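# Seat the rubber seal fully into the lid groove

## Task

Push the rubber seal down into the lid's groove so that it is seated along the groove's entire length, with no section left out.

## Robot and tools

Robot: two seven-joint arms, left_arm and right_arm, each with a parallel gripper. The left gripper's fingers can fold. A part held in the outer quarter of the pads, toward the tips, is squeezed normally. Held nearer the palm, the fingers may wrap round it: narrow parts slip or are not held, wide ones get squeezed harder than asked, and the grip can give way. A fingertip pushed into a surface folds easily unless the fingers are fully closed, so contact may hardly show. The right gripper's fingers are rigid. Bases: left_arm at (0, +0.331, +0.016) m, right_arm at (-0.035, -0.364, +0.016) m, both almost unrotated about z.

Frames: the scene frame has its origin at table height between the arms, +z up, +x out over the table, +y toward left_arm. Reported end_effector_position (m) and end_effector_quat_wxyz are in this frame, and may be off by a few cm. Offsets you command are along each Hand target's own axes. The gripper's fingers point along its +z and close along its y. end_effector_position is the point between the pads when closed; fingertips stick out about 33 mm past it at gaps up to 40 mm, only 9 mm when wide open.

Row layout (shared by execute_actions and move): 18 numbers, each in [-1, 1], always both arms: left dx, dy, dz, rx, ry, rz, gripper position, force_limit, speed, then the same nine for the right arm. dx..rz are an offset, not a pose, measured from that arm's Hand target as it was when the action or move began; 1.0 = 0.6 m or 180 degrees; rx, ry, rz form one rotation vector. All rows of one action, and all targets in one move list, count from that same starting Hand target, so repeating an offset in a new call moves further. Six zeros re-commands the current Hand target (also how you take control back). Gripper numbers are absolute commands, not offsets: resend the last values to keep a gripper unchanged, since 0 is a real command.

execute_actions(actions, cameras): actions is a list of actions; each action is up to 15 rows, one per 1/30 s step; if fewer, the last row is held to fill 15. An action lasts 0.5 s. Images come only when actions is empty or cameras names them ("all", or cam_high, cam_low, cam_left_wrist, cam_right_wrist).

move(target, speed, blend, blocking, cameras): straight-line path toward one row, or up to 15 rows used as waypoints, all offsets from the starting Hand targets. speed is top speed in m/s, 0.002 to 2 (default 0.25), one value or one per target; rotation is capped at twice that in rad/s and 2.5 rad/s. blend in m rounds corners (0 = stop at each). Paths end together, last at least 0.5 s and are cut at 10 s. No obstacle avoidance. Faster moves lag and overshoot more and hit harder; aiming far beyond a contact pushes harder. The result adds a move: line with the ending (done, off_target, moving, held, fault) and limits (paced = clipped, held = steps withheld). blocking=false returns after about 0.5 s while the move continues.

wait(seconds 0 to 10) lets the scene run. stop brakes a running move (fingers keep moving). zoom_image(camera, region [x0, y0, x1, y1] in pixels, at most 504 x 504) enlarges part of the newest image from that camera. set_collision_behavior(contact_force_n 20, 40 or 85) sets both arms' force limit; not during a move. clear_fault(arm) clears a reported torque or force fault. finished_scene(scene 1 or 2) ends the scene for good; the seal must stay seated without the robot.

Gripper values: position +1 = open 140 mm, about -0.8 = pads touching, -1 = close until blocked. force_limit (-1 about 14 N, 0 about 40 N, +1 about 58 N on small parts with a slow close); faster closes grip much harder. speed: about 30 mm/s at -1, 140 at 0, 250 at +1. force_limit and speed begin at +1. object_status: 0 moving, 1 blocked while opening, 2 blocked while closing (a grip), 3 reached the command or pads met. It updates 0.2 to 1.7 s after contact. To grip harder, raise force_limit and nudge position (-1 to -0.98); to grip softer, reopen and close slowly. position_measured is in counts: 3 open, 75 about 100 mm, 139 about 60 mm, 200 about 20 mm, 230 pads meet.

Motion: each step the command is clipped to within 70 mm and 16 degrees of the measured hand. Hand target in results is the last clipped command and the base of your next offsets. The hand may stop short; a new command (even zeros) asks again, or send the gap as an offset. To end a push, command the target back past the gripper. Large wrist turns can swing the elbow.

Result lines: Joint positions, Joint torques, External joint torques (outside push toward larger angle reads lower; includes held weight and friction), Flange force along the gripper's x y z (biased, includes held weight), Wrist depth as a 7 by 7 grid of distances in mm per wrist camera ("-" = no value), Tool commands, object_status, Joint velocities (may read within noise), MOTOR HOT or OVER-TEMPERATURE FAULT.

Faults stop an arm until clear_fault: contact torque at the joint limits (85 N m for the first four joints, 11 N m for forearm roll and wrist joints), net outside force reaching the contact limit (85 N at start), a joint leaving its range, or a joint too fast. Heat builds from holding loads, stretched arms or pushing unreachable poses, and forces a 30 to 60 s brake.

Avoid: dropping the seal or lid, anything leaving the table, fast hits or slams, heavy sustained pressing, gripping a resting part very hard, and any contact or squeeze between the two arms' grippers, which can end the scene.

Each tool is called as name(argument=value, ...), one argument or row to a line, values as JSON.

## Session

execute_actions(
  actions=[],
)

zoom_image(
  camera="cam_high",
  region=[330, 150, 630, 350],
)

Scene clock: 0.00 s.
left_arm: end_effector_position=(+0.6273, +0.1580, +0.2748) position_measured=3 object_status=3 end_effector_quat_wxyz=(+0.544, +0.686, +0.316, +0.365) | right_arm: end_effector_position=(+0.2615, -0.7579, +0.3581) position_measured=3 object_status=3 end_effector_quat_wxyz=(+0.045, -0.293, +0.904, -0.308)
Joint positions: left_arm=[-0.299 -0.049 0.127 -2.574 -2.564 2.258 -0.159] | right_arm=[-1.039 -0.736 0.162 -2.699 -0.052 2.588 0.098]
Joint velocities: within noise
Joint torques (N m): no reading
External joint torques (N m): no reading
Flange force (N): no reading
Wrist depth (mm): cam_left_wrist=[1072 1471 2304 2800 3215 2741 2712 / 1072 1439 2304 4133 2993 2346 2861 / 1050 1415 2207 4200 - - - / 1002 127 2100 3617 - 134 - / - 110 2117 2861 3774 152 97 / - 1363 2067 2993 3028 2657 - / - 377 2067 - 2770 - -] | cam_right_wrist=[1783 1901 1647 1390 459 399 350 / - 2309 1759 1398 468 404 356 / - 2173 1821 570 481 414 362 / - 125 1796 590 490 430 360 / - 108 1887 606 504 447 99 / - 2416 1747 1548 516 447 99 / - - 1759 1606 529 447 406]
Hand target: left_arm +0.6273, +0.1580, +0.2748; +0.544, +0.686, +0.316, +0.365 | right_arm +0.2615, -0.7579, +0.3581; +0.045, -0.293, +0.904, -0.308
Tool commands: left_gripper/position=+1.0 left_gripper/force_limit=+1.0 left_gripper/speed=+1.0 right_gripper/position=+1.0 right_gripper/force_limit=+1.0 right_gripper/speed=+1.0
camera_calibration:
cam_left_wrist: T_world_to_cam=[[0.0469142, -0.209787, 0.976621, -0.25162], [-0.793316, -0.601941, -0.0911937, 0.622154], [0.607, -0.770491, -0.194667, -0.0576286], [0, 0, 0, 1]] pos_world=[0.54035, 0.277311, 0.291256]
cam_right_wrist: T_world_to_cam=[[-0.520631, 0.609947, -0.597418, 0.826583], [0.666524, 0.727655, 0.162061, 0.319045], [0.533563, -0.31382, -0.785384, 0.0498122], [0, 0, 0, 1]] pos_world=[0.191115, -0.720694, 0.481233]

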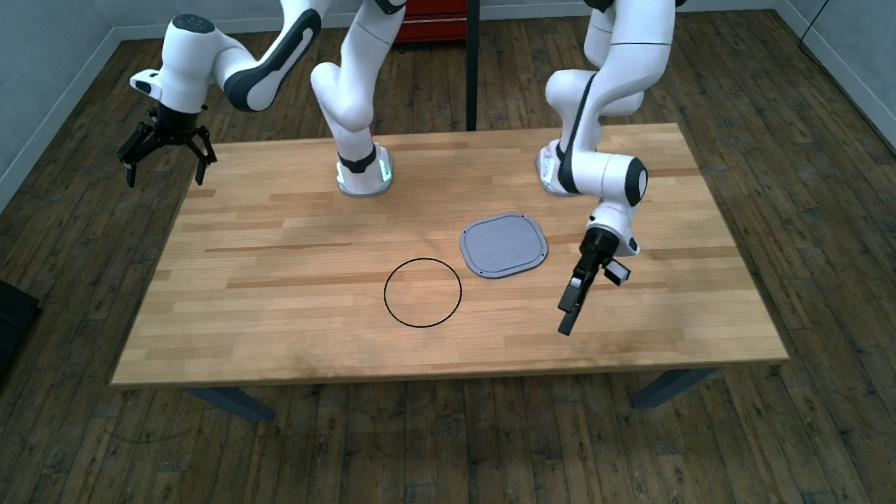

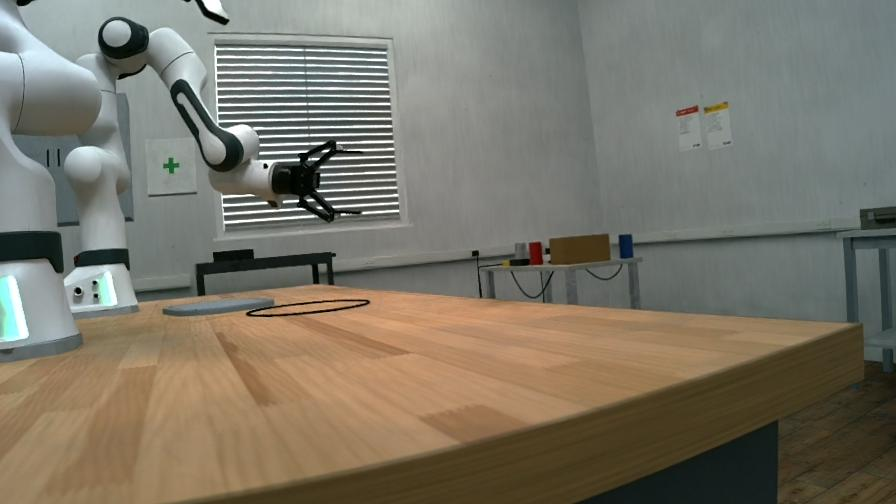

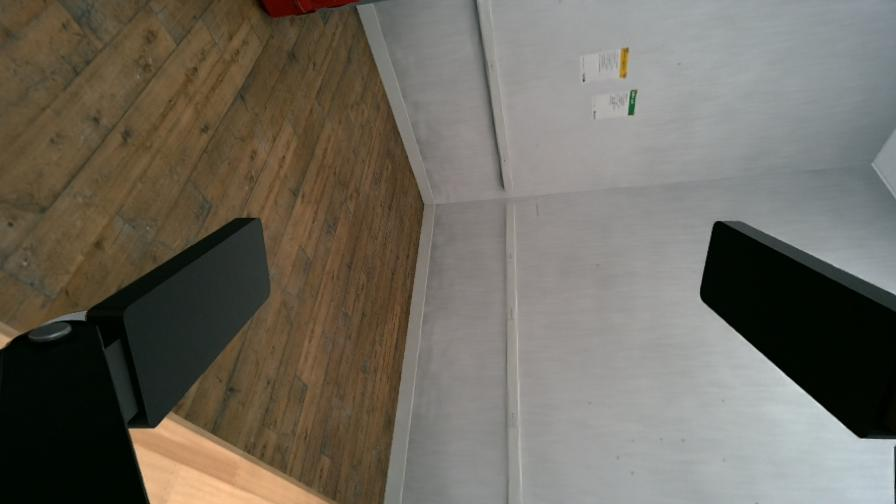

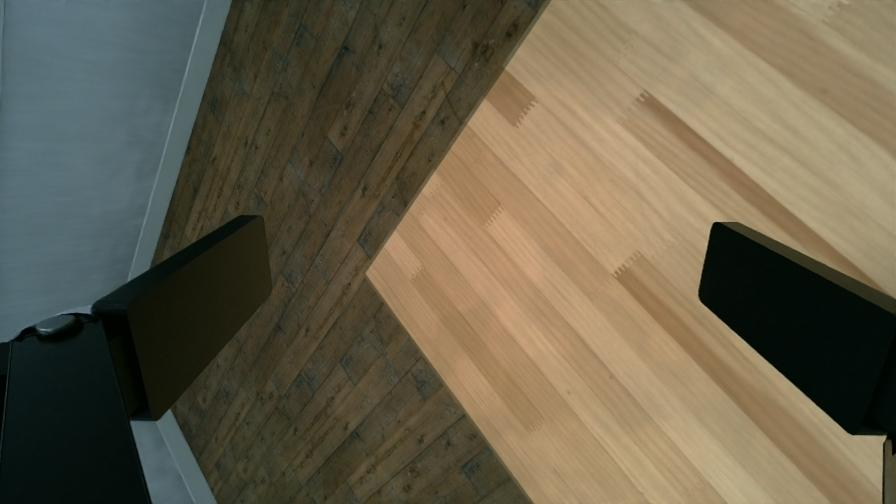

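Scaled by 1.680.

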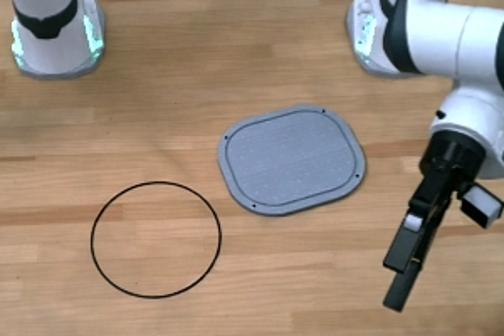

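zoom_image(
  camera="cam_high",
  region=[450, 200, 560, 290],
)

Scaled by 4.582.

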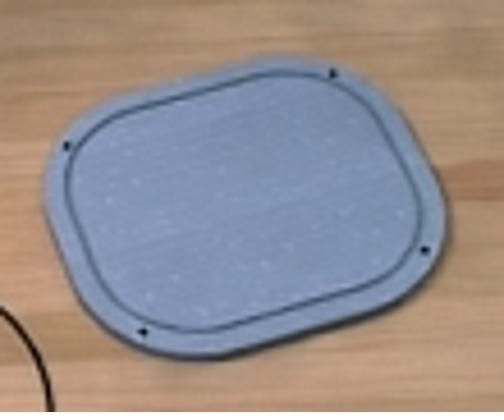

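move(
  target=[-0.497,-0.035,-0.146,0.4134,-0.2030,0.1556,-0.42,-1,-0.5,-0.751,0.507,-0.174,-0.003,-0.2817,-0.8461,-0.42,-1,-0.5],
  speed=0.4,
  cameras=["all"],
)

Scene clock: 50.47 s.
left_arm: end_effector_position=(+0.3940, -0.0404, +0.2197) position_measured=182 object_status=3 end_effector_quat_wxyz=(+0.001, +0.991, +0.132, +0.001) | right_arm: end_effector_position=(+0.4539, -0.2582, +0.2205) position_measured=182 object_status=3 end_effector_quat_wxyz=(+0.001, +0.991, +0.131, +0.001)
Joint positions: left_arm=[0.333 -0.015 -1.15 -2.119 -0.016 2.116 -2.579] | right_arm=[0.752 -0.145 -0.524 -2.254 -0.088 2.129 -1.554]
Joint velocities: left_arm=[-0.001 -0.001 0 -0.001 0.001 -0.001 -0.007] | right_arm=[within noise]
Joint torques (N m): left_arm=[-0.18 -12.58 -1.33 24.76 1.33 2.25 -0.19] | right_arm=[-0.18 -22.55 2.04 23.77 1.12 2.41 -0.27]
External joint torques (N m): left_arm=[-0.21 0.96 -1.8 0.87 0.53 -0.32 -0.19] | right_arm=[-0.16 0.7 -0.01 -0.04 0.38 -0.23 -0.27]
Flange force (N): left_arm=[0.0 0.0 0.0] | right_arm=[3.3 0.7 0.6]
Wrist depth (mm): cam_left_wrist=[319 317 315 312 311 310 308 / 336 330 329 328 327 325 323 / 350 344 337 342 343 341 340 / 368 357 351 361 354 361 360 / 396 - 91 380 97 88 377 / 415 - 73 410 - 76 73 / - - - 440 - - -] | cam_right_wrist=[321 321 320 319 318 318 317 / 337 336 335 335 334 333 332 / 346 353 352 351 351 350 350 / - 371 368 366 362 369 368 / - - 89 392 116 87 384 / - - 78 414 - 78 70 / - - - 440 - - -]
Hand target: left_arm +0.3933, -0.0401, +0.2198; +0.000, +0.991, +0.134, +0.000 | right_arm +0.4532, -0.2572, +0.2202; +0.000, +0.991, +0.134, +0.000
Off the commanded pose: left_arm 0.001 m, 0 deg | right_arm 0.001 m, 0 deg.
move: done; limits=paced
camera_calibration:
cam_left_wrist: T_world_to_cam=[[0.266266, -0.963876, -0.00670165, -0.129418], [-0.904271, -0.252196, 0.344516, 0.274681], [-0.333761, -0.0856729, -0.938756, 0.482228], [0, 0, 0, 1]] pos_world=[0.443795, -0.0141553, 0.357195]
cam_right_wrist: T_world_to_cam=[[0.289807, -0.956882, -0.0197269, -0.360029], [-0.897796, -0.278938, 0.340816, 0.260255], [-0.331623, -0.08106, -0.939923, 0.48282], [0, 0, 0, 1]] pos_world=[0.498109, -0.232773, 0.358013]

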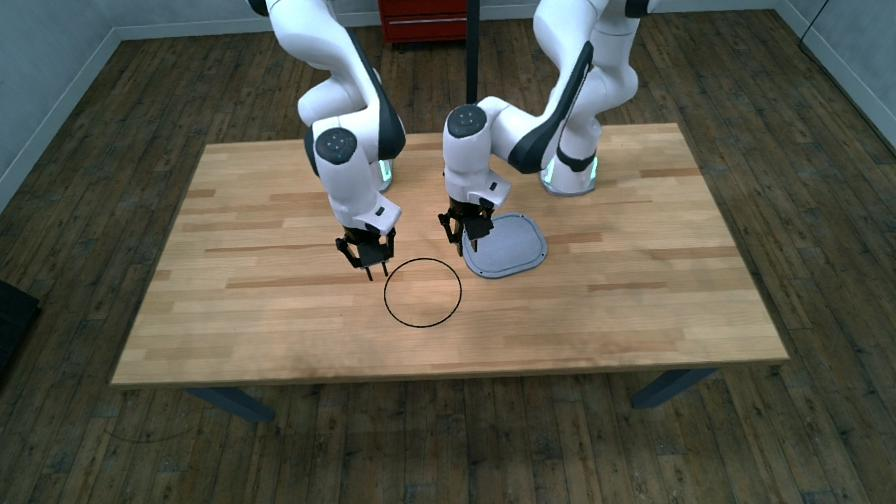

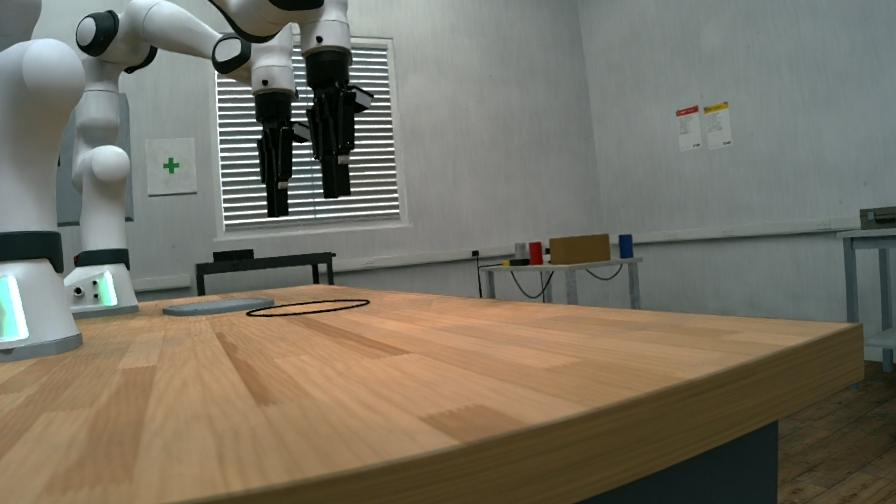

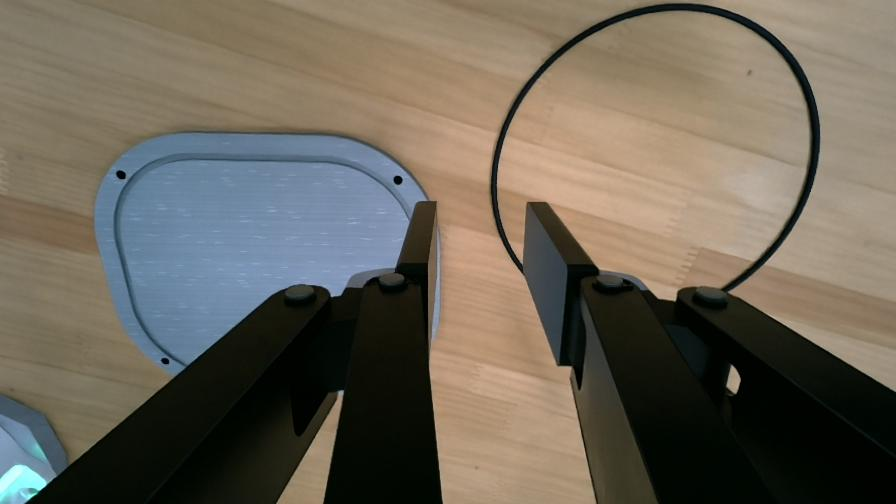

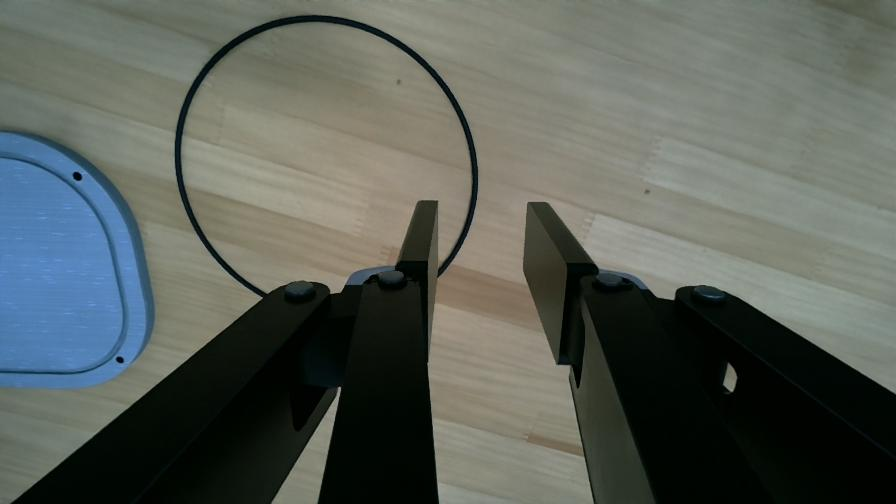

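move(
  target=[-0.0217,0.0335,0.225,0,0,0,-0.42,-1,-0.5,-0.0387,0.013,0.237,0,0,0,-0.42,-1,-0.5],
  cameras=["cam_left_wrist","cam_right_wrist"],
)

Scene clock: 75.83 s.
left_arm: end_effector_position=(+0.3844, -0.0609, +0.0829) position_measured=182 object_status=3 end_effector_quat_wxyz=(-0.003, +0.991, +0.131, -0.002) | right_arm: end_effector_position=(+0.4317, -0.2709, +0.0779) position_measured=182 object_status=3 end_effector_quat_wxyz=(+0.001, +0.991, +0.132, -0.001)
Joint positions: left_arm=[0.038 0.359 -0.91 -2.193 0.41 2.37 -2.911] | right_arm=[0.75 0.058 -0.55 -2.469 0.049 2.515 -1.673]
Joint velocities: left_arm=[0.002 0.001 -0.001 -0.001 0 0 -0.005] | right_arm=[0 0.001 -0.001 0.001 0.001 0 -0.004]
Joint torques (N m): left_arm=[-0.53 -27.78 -9.58 20.83 0.51 2.56 -0.17] | right_arm=[-0.32 -25.24 -0.86 19.97 0.92 2.74 -0.34]
External joint torques (N m): left_arm=[-0.47 0.01 -0.96 0.51 -0.15 0.06 -0.17] | right_arm=[-0.31 0.68 -0.04 0.03 0.4 0.11 -0.34]
Flange force (N): left_arm=[-0.6 1.6 -1.2] | right_arm=[3.6 1.4 3.7]
Wrist depth (mm): cam_left_wrist=[193 192 190 188 185 184 183 / 201 200 199 197 195 193 191 / 203 202 205 207 206 204 201 / 214 213 209 219 212 215 212 / 228 222 91 228 97 88 222 / 238 - 73 245 - 76 72 / - - - 265 - - -] | cam_right_wrist=[193 193 192 191 191 190 190 / 203 202 201 201 200 200 199 / 213 213 212 211 211 210 209 / 225 224 221 220 217 221 220 / 238 235 89 235 116 82 230 / - - 78 250 - 78 70 / - - - 267 - - -]
Hand target: left_arm +0.3861, -0.0629, +0.0848; +0.000, +0.991, +0.134, +0.000 | right_arm +0.4328, -0.2708, +0.0780; +0.000, +0.991, +0.134, +0.000
Off the commanded pose: left_arm 0.003 m, 1 deg | right_arm 0.001 m, 0 deg.
move: done
camera_calibration:
cam_left_wrist: T_world_to_cam=[[0.263091, -0.964636, -0.0161372, -0.145599], [-0.902442, -0.251974, 0.349439, 0.306871], [-0.341148, -0.0773714, -0.93682, 0.352022], [0, 0, 0, 1]] pos_world=[0.43533, -0.0358897, 0.220199]
cam_right_wrist: T_world_to_cam=[[0.290981, -0.956494, -0.0212054, -0.368799], [-0.895604, -0.280119, 0.345582, 0.283666], [-0.336487, -0.0815664, -0.938149, 0.342248], [0, 0, 0, 1]] pos_world=[0.476529, -0.245377, 0.215229]
Images, in order (width x height): cam_left_wrist 896x504, cam_right_wrist 896x504.

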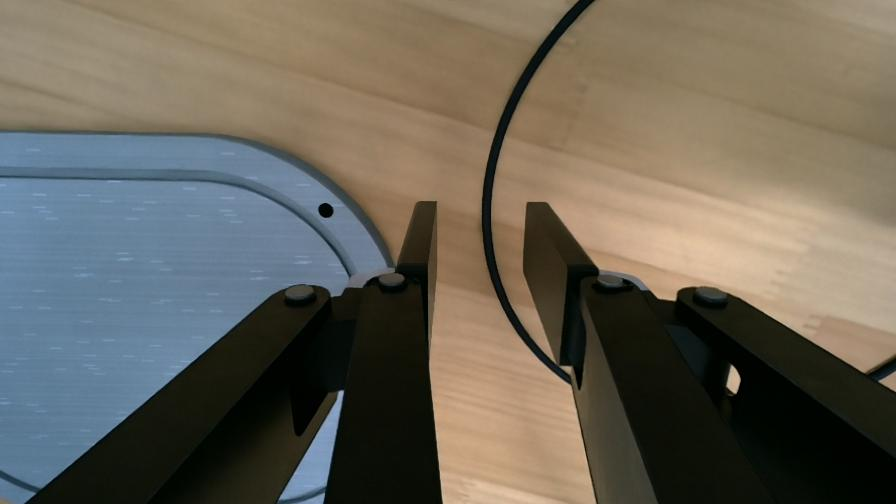

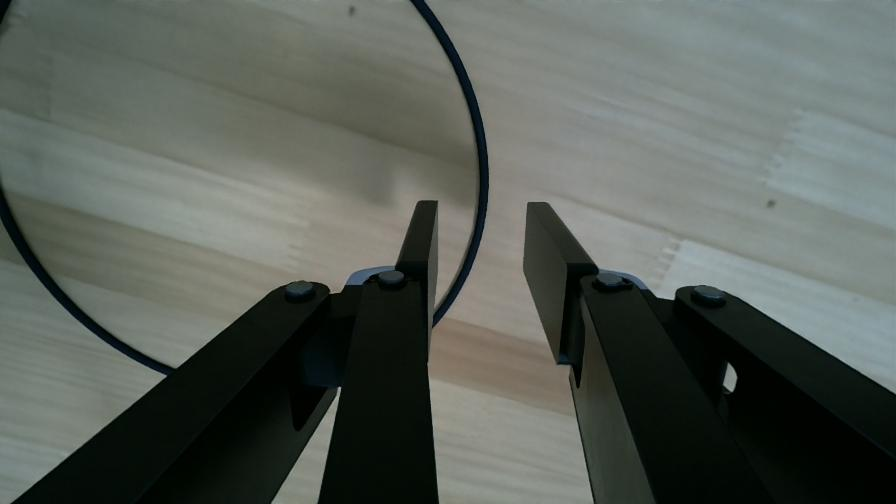

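move(
  target=[-0.006,0.0045,0.035,0,0,0,-0.42,-1,-0.5,0.011,0.0065,0.037,0,0,0,-0.42,-1,-0.5],
  speed=0.1,
  cameras=["cam_left_wrist","cam_right_wrist"],
)

Scene clock: 85.17 s.
left_arm: end_effector_position=(+0.3828, -0.0651, +0.0635) position_measured=182 object_status=3 end_effector_quat_wxyz=(-0.002, +0.991, +0.133, -0.001) | right_arm: end_effector_position=(+0.4391, -0.2729, +0.0558) position_measured=182 object_status=3 end_effector_quat_wxyz=(+0.001, +0.991, +0.132, -0.001)
Joint positions: left_arm=[-0.015 0.4 -0.856 -2.193 0.455 2.406 -2.952] | right_arm=[0.733 0.137 -0.532 -2.452 0.124 2.563 -1.734]
Joint velocities: left_arm=[0.001 -0.001 0 -0.001 -0.001 0 -0.004] | right_arm=[0 0.001 0.001 0 0 0 -0.006]
Joint torques (N m): left_arm=[-0.59 -28.76 -10.09 19.72 0.94 2.54 -0.12] | right_arm=[-0.73 -27.36 -1.53 19.25 0.89 2.74 -0.32]
External joint torques (N m): left_arm=[-0.6 0.9 -0.99 -0.07 0.3 0.03 -0.12] | right_arm=[-0.6 0.61 0.49 -0.06 0.4 0.1 -0.32]
Flange force (N): left_arm=[-0.1 3.0 2.0] | right_arm=[3.2 1.5 4.4]
Wrist depth (mm): cam_left_wrist=[176 174 172 170 168 167 165 / 182 181 181 178 177 175 173 / 184 182 187 187 186 184 183 / 192 190 189 197 191 195 192 / 200 200 91 206 97 88 202 / - - 73 221 - 76 72 / - - - 240 - - -] | cam_right_wrist=[173 173 172 172 171 170 170 / 182 181 181 180 179 179 178 / 191 191 190 190 189 188 187 / 202 201 198 197 195 198 197 / 214 210 89 209 116 87 207 / - - 78 224 - 78 70 / - - - 239 - - -]
Hand target: left_arm +0.3834, -0.0665, +0.0638; +0.000, +0.991, +0.134, +0.000 | right_arm +0.4402, -0.2728, +0.0558; +0.000, +0.991, +0.134, +0.000
Off the commanded pose: left_arm 0.002 m, 0 deg | right_arm 0.001 m, 0 deg.
move: done
camera_calibration:
cam_left_wrist: T_world_to_cam=[[0.266793, -0.963652, -0.0139973, -0.150959], [-0.902226, -0.254841, 0.347916, 0.311056], [-0.338837, -0.0801929, -0.937421, 0.33201], [0, 0, 0, 1]] pos_world=[0.433414, -0.0395773, 0.200899]
cam_right_wrist: T_world_to_cam=[[0.29041, -0.956664, -0.0213582, -0.373164], [-0.895718, -0.279627, 0.345684, 0.297503], [-0.336676, -0.0812592, -0.938108, 0.323995], [0, 0, 0, 1]] pos_world=[0.48393, -0.247476, 0.19313]
Images, in order (width x height): cam_left_wrist 896x504, cam_right_wrist 896x504.

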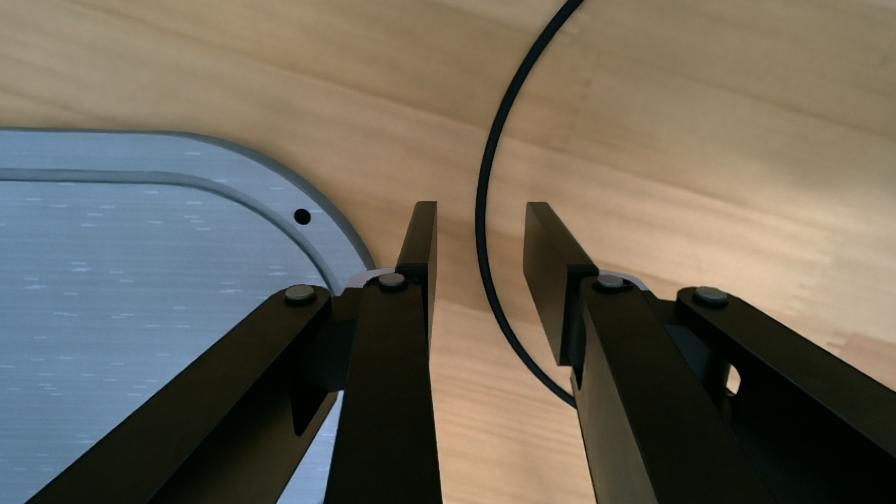

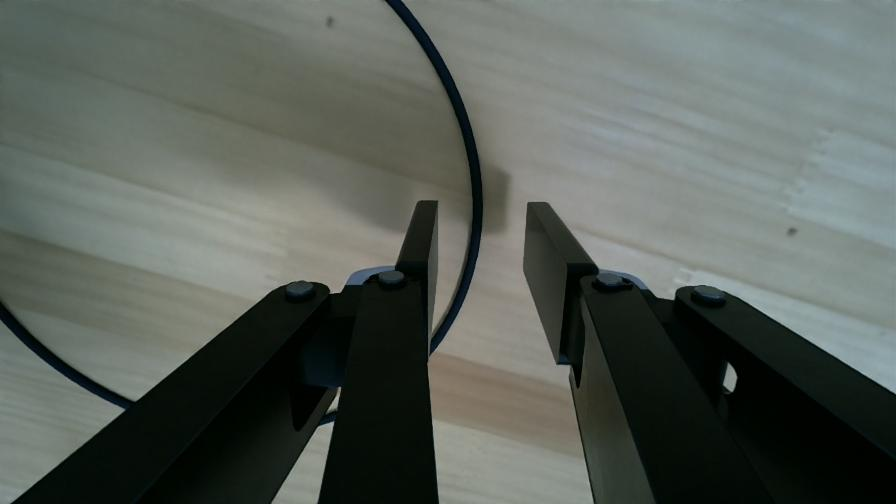

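move(
  target=[
    [0,0,0.037,0,0,0,-0.42,-1,-0.5,0,0,0.036,0,0,0,-0.42,-1,-0.5],
    [0,0,0.037,0,0,0,-1,-1,-1,0,0,0.036,0,0,0,-1,-1,-1],
  ],
  speed=0.05,
  cameras=["cam_left_wrist","cam_right_wrist"],
)

Scene clock: 90.70 s.
left_arm: end_effector_position=(+0.3840, -0.0681, +0.0431) position_measured=225 object_status=2 end_effector_quat_wxyz=(+0.002, +0.991, +0.132, +0.001) | right_arm: end_effector_position=(+0.4396, -0.2727, +0.0343) position_measured=225 object_status=0 end_effector_quat_wxyz=(+0.000, +0.991, +0.133, -0.001)
Joint positions: left_arm=[-0.067 0.44 -0.797 -2.192 0.498 2.451 -2.981] | right_arm=[0.708 0.195 -0.498 -2.452 0.184 2.614 -1.778]
Joint torques (N m): left_arm=[-0.19 -29.23 -9.55 17.4 0.72 1.87 -0.13] | right_arm=[-0.6 -29.07 -2.08 17.88 0.68 2.74 -0.31]
External joint torques (N m): left_arm=[-0.22 2.3 -0.12 -1.7 0.12 -0.64 -0.13] | right_arm=[-0.55 0.31 0.53 -0.54 0.22 0.11 -0.31]
Flange force (N): left_arm=[-0.3 1.3 4.4] | right_arm=[0.2 1.2 3.5]
Wrist depth (mm): cam_left_wrist=[156 154 152 151 150 149 148 / 163 162 160 158 158 156 155 / 160 160 168 166 166 164 163 / 169 167 171 173 174 173 172 / 179 177 86 93 86 180 182 / 189 - 73 69 - 73 190 / - - - - - 71 -] | cam_right_wrist=[154 153 153 152 152 152 151 / 161 161 160 160 159 159 158 / 170 169 169 168 168 167 166 / 180 179 178 174 175 176 175 / 190 189 85 95 89 181 185 / 199 - 73 - - - 194 / - - - - - - -]
Hand target: left_arm +0.3834, -0.0665, +0.0416; +0.000, +0.991, +0.134, +0.000 | right_arm +0.4402, -0.2728, +0.0342; +0.000, +0.991, +0.134, +0.000
Off the commanded pose: left_arm 0.002 m, 0 deg | right_arm 0.001 m, 0 deg.
move: done
camera_calibration:
cam_left_wrist: T_world_to_cam=[[0.266131, -0.963914, -0.00658965, -0.154558], [-0.904125, -0.251983, 0.345054, 0.319551], [-0.334263, -0.0858719, -0.93856, 0.310982], [0, 0, 0, 1]] pos_world=[0.433997, -0.0417545, 0.180594]
cam_right_wrist: T_world_to_cam=[[0.291877, -0.956207, -0.0218199, -0.37407], [-0.895467, -0.28121, 0.34505, 0.304903], [-0.336075, -0.0811732, -0.938331, 0.303836], [0, 0, 0, 1]] pos_world=[0.484325, -0.247283, 0.17173]
Images, in order (width x height): cam_left_wrist 896x504, cam_right_wrist 896x504.

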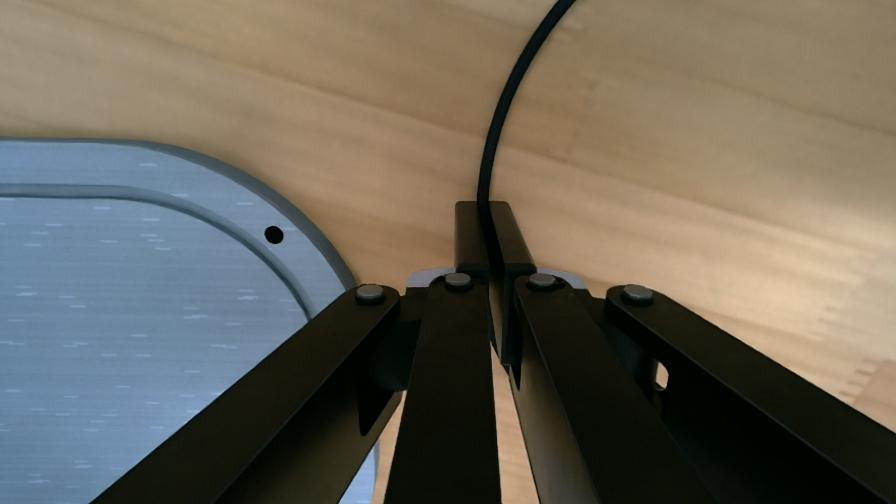

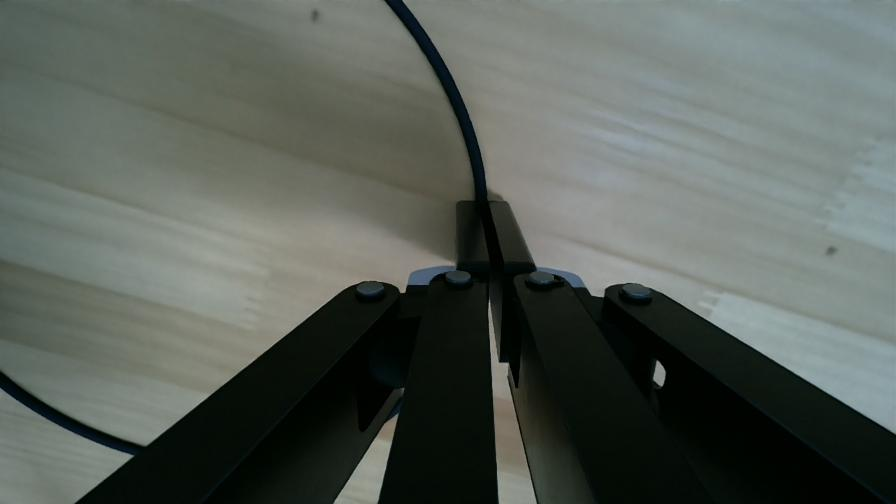

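move(
  target=[
    [0,0,-0.1,0,0,0,-1,-1,-1,0,0,-0.1,0,0,0,-1,-1,-1],
    [-0.1167,-0.4667,-0.1,0,0,0,-1,-1,-1,-0.1167,-0.4667,-0.1,0,0,0,-1,-1,-1],
    [-0.1167,-0.4667,-0.055,0,0,0,-1,-1,-1,-0.1167,-0.4667,-0.055,0,0,0,-1,-1,-1],
  ],
  speed=[0.1,0.15,0.1],
  blend=[0.02,0.02,0],
  cameras=["all"],
)

zoom_image(
  camera="cam_high",
  region=[430, 190, 580, 300],
)

Scene clock: 115.73 s.
left_arm: end_effector_position=(+0.2430, +0.1843, +0.0745) position_measured=225 object_status=2 end_effector_quat_wxyz=(-0.007, +0.991, +0.136, -0.007) | right_arm: end_effector_position=(+0.2993, -0.0230, +0.0675) position_measured=225 object_status=2 end_effector_quat_wxyz=(+0.001, +0.991, +0.137, +0.000)
Joint positions: left_arm=[-0.006 -0.643 -0.794 -3.015 -0.674 2.389 -1.93] | right_arm=[1.015 0.078 -0.218 -2.469 0.028 2.543 -1.07]
Joint velocities: left_arm=[0.002 0 -0.002 0.001 0.001 0.001 0.007] | right_arm=[within noise]
Joint torques (N m): left_arm=[0.15 -3.89 4.95 17.09 0.22 2.27 0.34] | right_arm=[0.04 -29.11 -0.04 19.28 0.75 2.76 0.31]
External joint torques (N m): left_arm=[0.15 -0.35 -1.63 0.08 -0.38 -0.31 0.34] | right_arm=[0.01 0.51 0.34 -0.35 0.28 0.11 0.31]
Flange force (N): left_arm=[-1.4 1.8 0.9] | right_arm=[-0.4 -0.9 1.7]
Wrist depth (mm): cam_left_wrist=[188 186 185 181 170 170 169 / 198 196 195 187 180 178 178 / 209 208 205 193 190 188 187 / 222 220 218 199 198 200 197 / 237 234 86 93 89 207 210 / 248 - 73 69 - 73 219 / - - - - - 71 -] | cam_right_wrist=[- - 172 176 182 182 181 / 182 181 - 179 191 191 190 / - 190 190 - 201 200 200 / 201 - - 120 210 211 210 / - - 84 95 89 218 222 / 229 - 73 - - - 233 / - - - - - - -]
Hand target: left_arm +0.2416, +0.1849, +0.0746; +0.000, +0.991, +0.134, +0.000 | right_arm +0.2986, -0.0213, +0.0674; +0.000, +0.991, +0.134, +0.000
Off the commanded pose: left_arm 0.001 m, 1 deg | right_arm 0.002 m, 0 deg.
joint sent to its limit (left arm) — joint 4 (elbow), lower limit, where the elbow is as bent as it goes. The joint targets still meet the commanded pose.
move: done; blend cut to 0.0135 m at target 2
camera_calibration:
cam_left_wrist: T_world_to_cam=[[0.27232, -0.961859, -0.0258548, 0.126025], [-0.896065, -0.263299, 0.35741, 0.243888], [-0.350585, -0.0741622, -0.93359, 0.316418], [0, 0, 0, 1]] pos_world=[0.295152, 0.2089, 0.211495]
cam_right_wrist: T_world_to_cam=[[0.30021, -0.953655, -0.0203779, -0.0961218], [-0.893543, -0.288636, 0.343905, 0.237411], [-0.333849, -0.0850354, -0.938783, 0.307343], [0, 0, 0, 1]] pos_world=[0.3436, 0.00299329, 0.204923]

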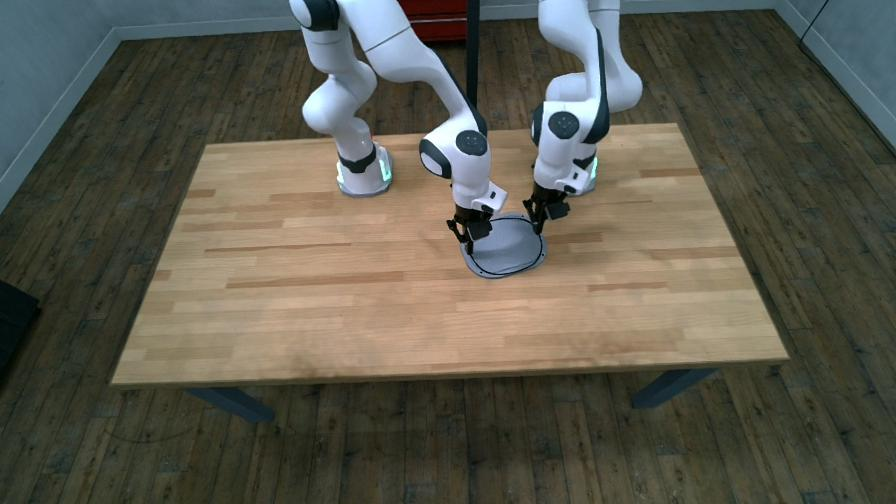

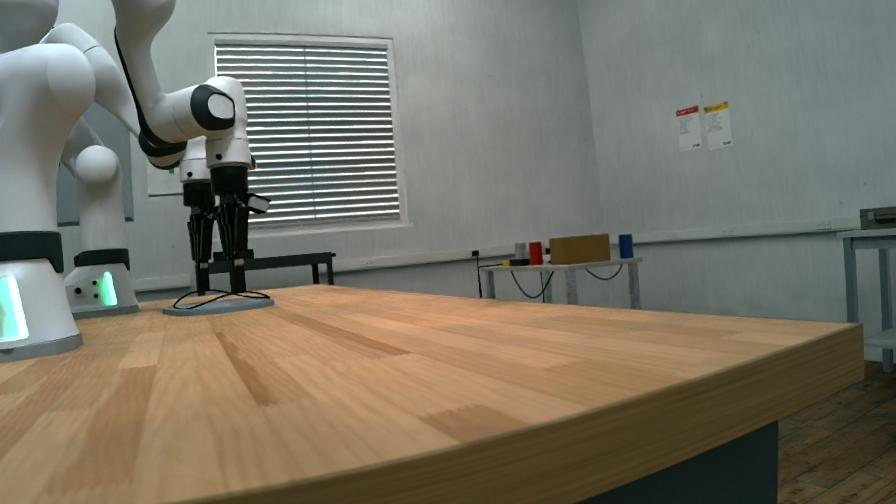

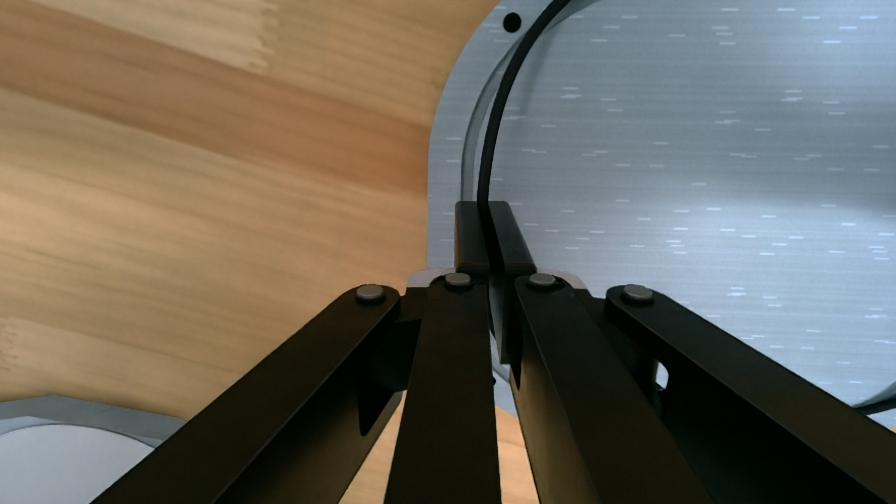

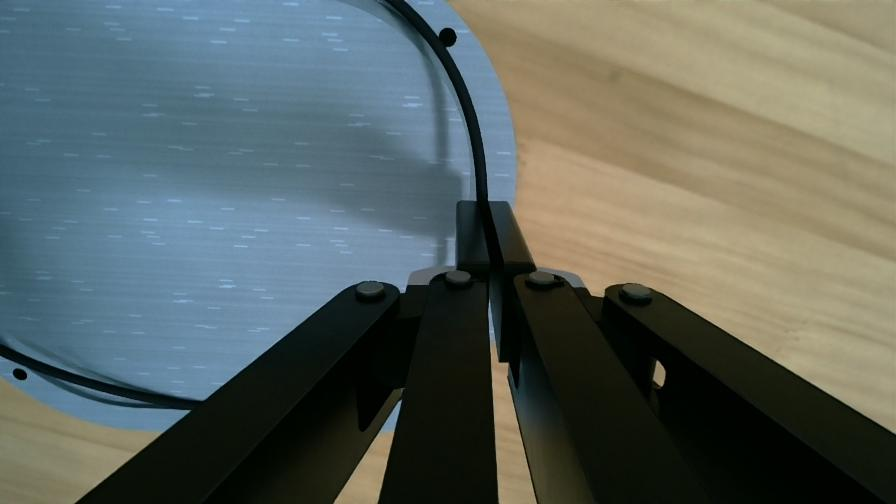

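Scaled by 3.360.

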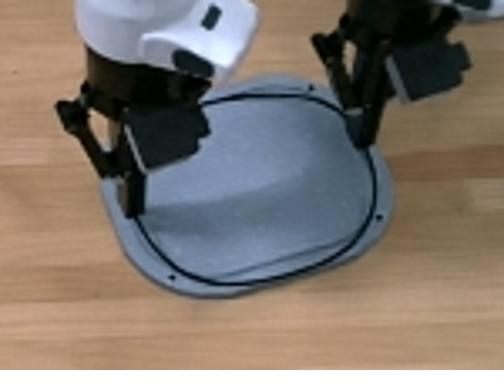

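move(
  target=[-0.01,-0.0067,0.031,0,0,0,-1,-1,-1,-0.01,-0.006,0.035,0,0,0,-1,-1,-1],
  speed=0.06,
  cameras=["all"],
)

zoom_image(
  camera="cam_high",
  region=[440, 200, 570, 290],
)

Scene clock: 131.10 s.
left_arm: end_effector_position=(+0.2361, +0.1866, +0.0559) position_measured=225 object_status=2 end_effector_quat_wxyz=(-0.006, +0.991, +0.135, -0.005) | right_arm: end_effector_position=(+0.2927, -0.0206, +0.0468) position_measured=225 object_status=2 end_effector_quat_wxyz=(+0.001, +0.991, +0.137, +0.000)
Joint positions: left_arm=[0.199 -0.765 -1.106 -3.015 -0.984 2.304 -1.742] | right_arm=[1.018 0.121 -0.205 -2.484 0.045 2.601 -1.069]
Joint velocities: left_arm=[0.001 -0.001 0 0 0 0 0.007] | right_arm=[within noise]
Joint torques (N m): left_arm=[0.17 1.07 8.14 13.44 0.27 2.29 0.22] | right_arm=[-0.24 -29.7 -0.12 18.3 0.82 2.74 0.32]
External joint torques (N m): left_arm=[0.17 -0.53 -1.54 0.03 -0.38 -0.32 0.22] | right_arm=[-0.33 0.43 0.39 -0.39 0.4 0.11 0.32]
Flange force (N): left_arm=[-0.4 2.2 3.4] | right_arm=[-0.4 -0.4 1.8]
Wrist depth (mm): cam_left_wrist=[171 170 169 166 156 156 156 / 180 179 178 171 164 163 163 / 190 188 188 174 173 172 169 / 201 200 199 141 181 182 183 / 214 213 86 93 89 189 192 / 228 - 73 69 - 73 202 / - - - - - 71 -] | cam_right_wrist=[156 155 - 153 164 163 163 / - 161 163 163 172 171 171 / 172 171 - - 180 180 179 / 181 - - 125 188 189 189 / - 187 85 95 89 196 199 / - - 73 - - - 208 / - - - - - - -]
Hand target: left_arm +0.2348, +0.1872, +0.0559; +0.000, +0.991, +0.134, +0.000 | right_arm +0.2918, -0.0194, +0.0464; +0.000, +0.991, +0.134, +0.000
Off the commanded pose: left_arm 0.001 m, 1 deg | right_arm 0.002 m, 0 deg.
joint sent to its limit (left arm) — joint 4 (elbow), lower limit, where the elbow is as bent as it goes. The joint targets still meet the commanded pose.
move: done
camera_calibration:
cam_left_wrist: T_world_to_cam=[[0.27216, -0.961996, -0.0221828, 0.129444], [-0.897858, -0.262171, 0.353718, 0.245493], [-0.346091, -0.0763511, -0.935089, 0.296295], [0, 0, 0, 1]] pos_world=[0.287734, 0.211508, 0.193098]
cam_right_wrist: T_world_to_cam=[[0.300814, -0.953462, -0.020544, -0.0925126], [-0.893639, -0.289332, 0.343068, 0.239359], [-0.333046, -0.0848406, -0.939086, 0.285744], [0, 0, 0, 1]] pos_world=[0.336895, 0.00528952, 0.184321]

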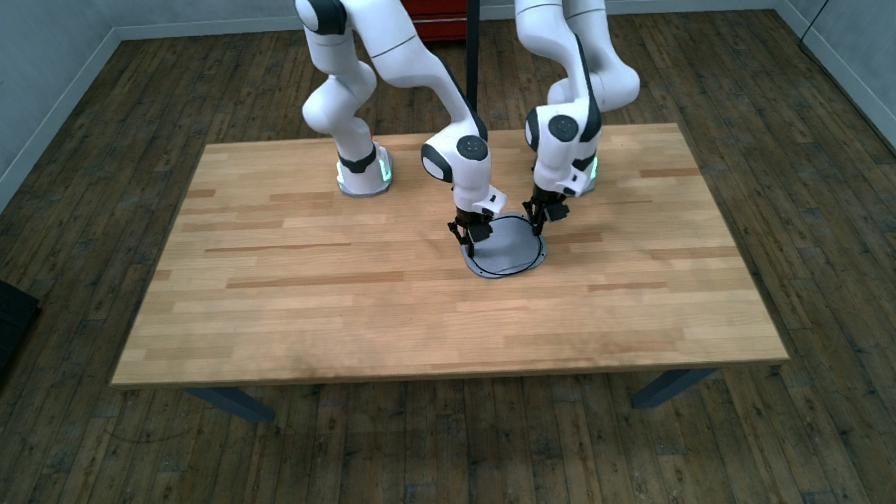

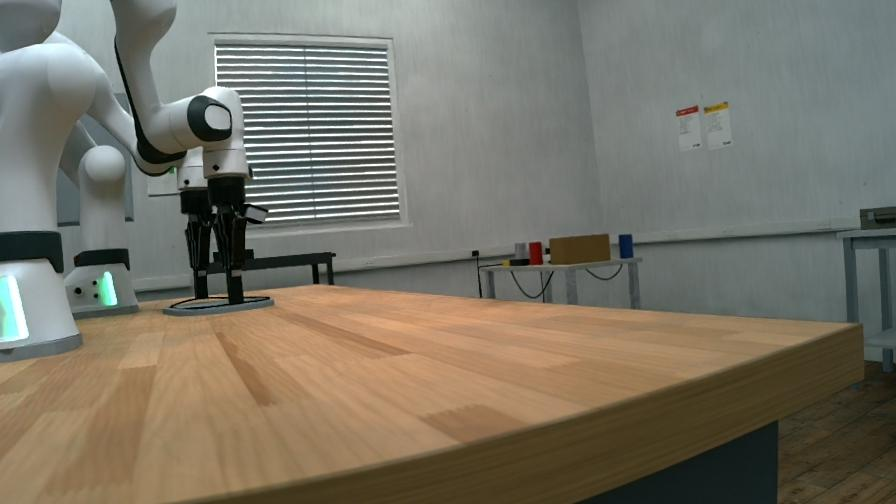

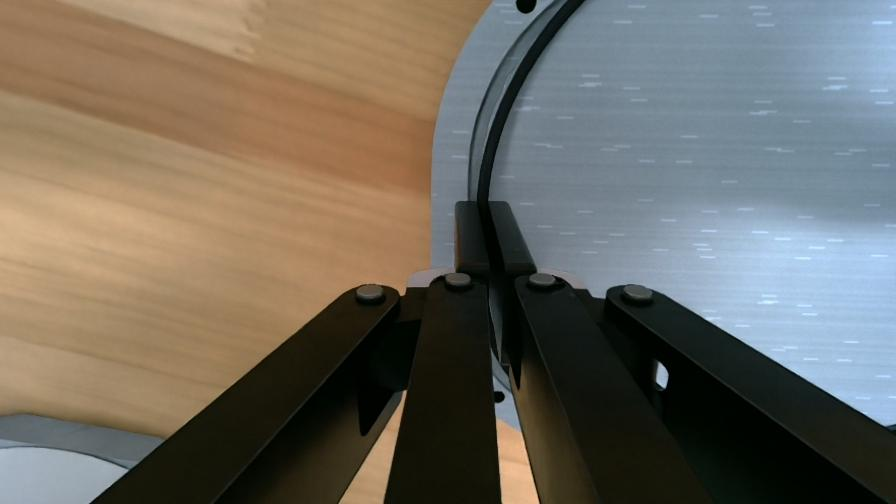

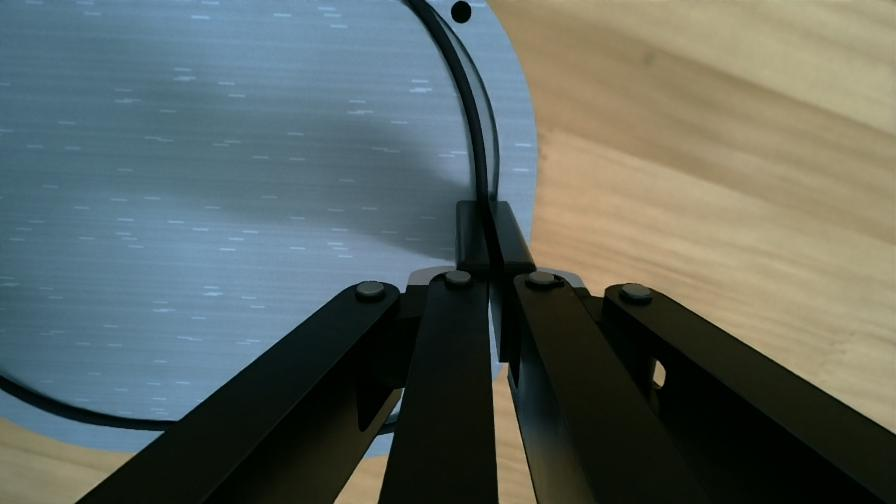

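Scaled by 3.877.

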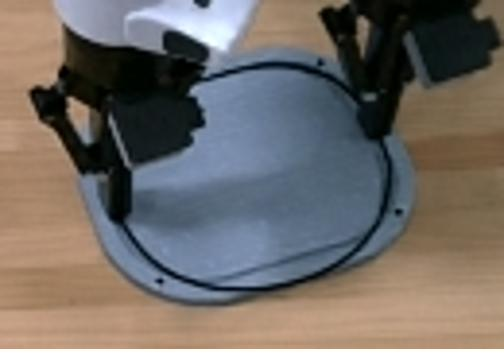

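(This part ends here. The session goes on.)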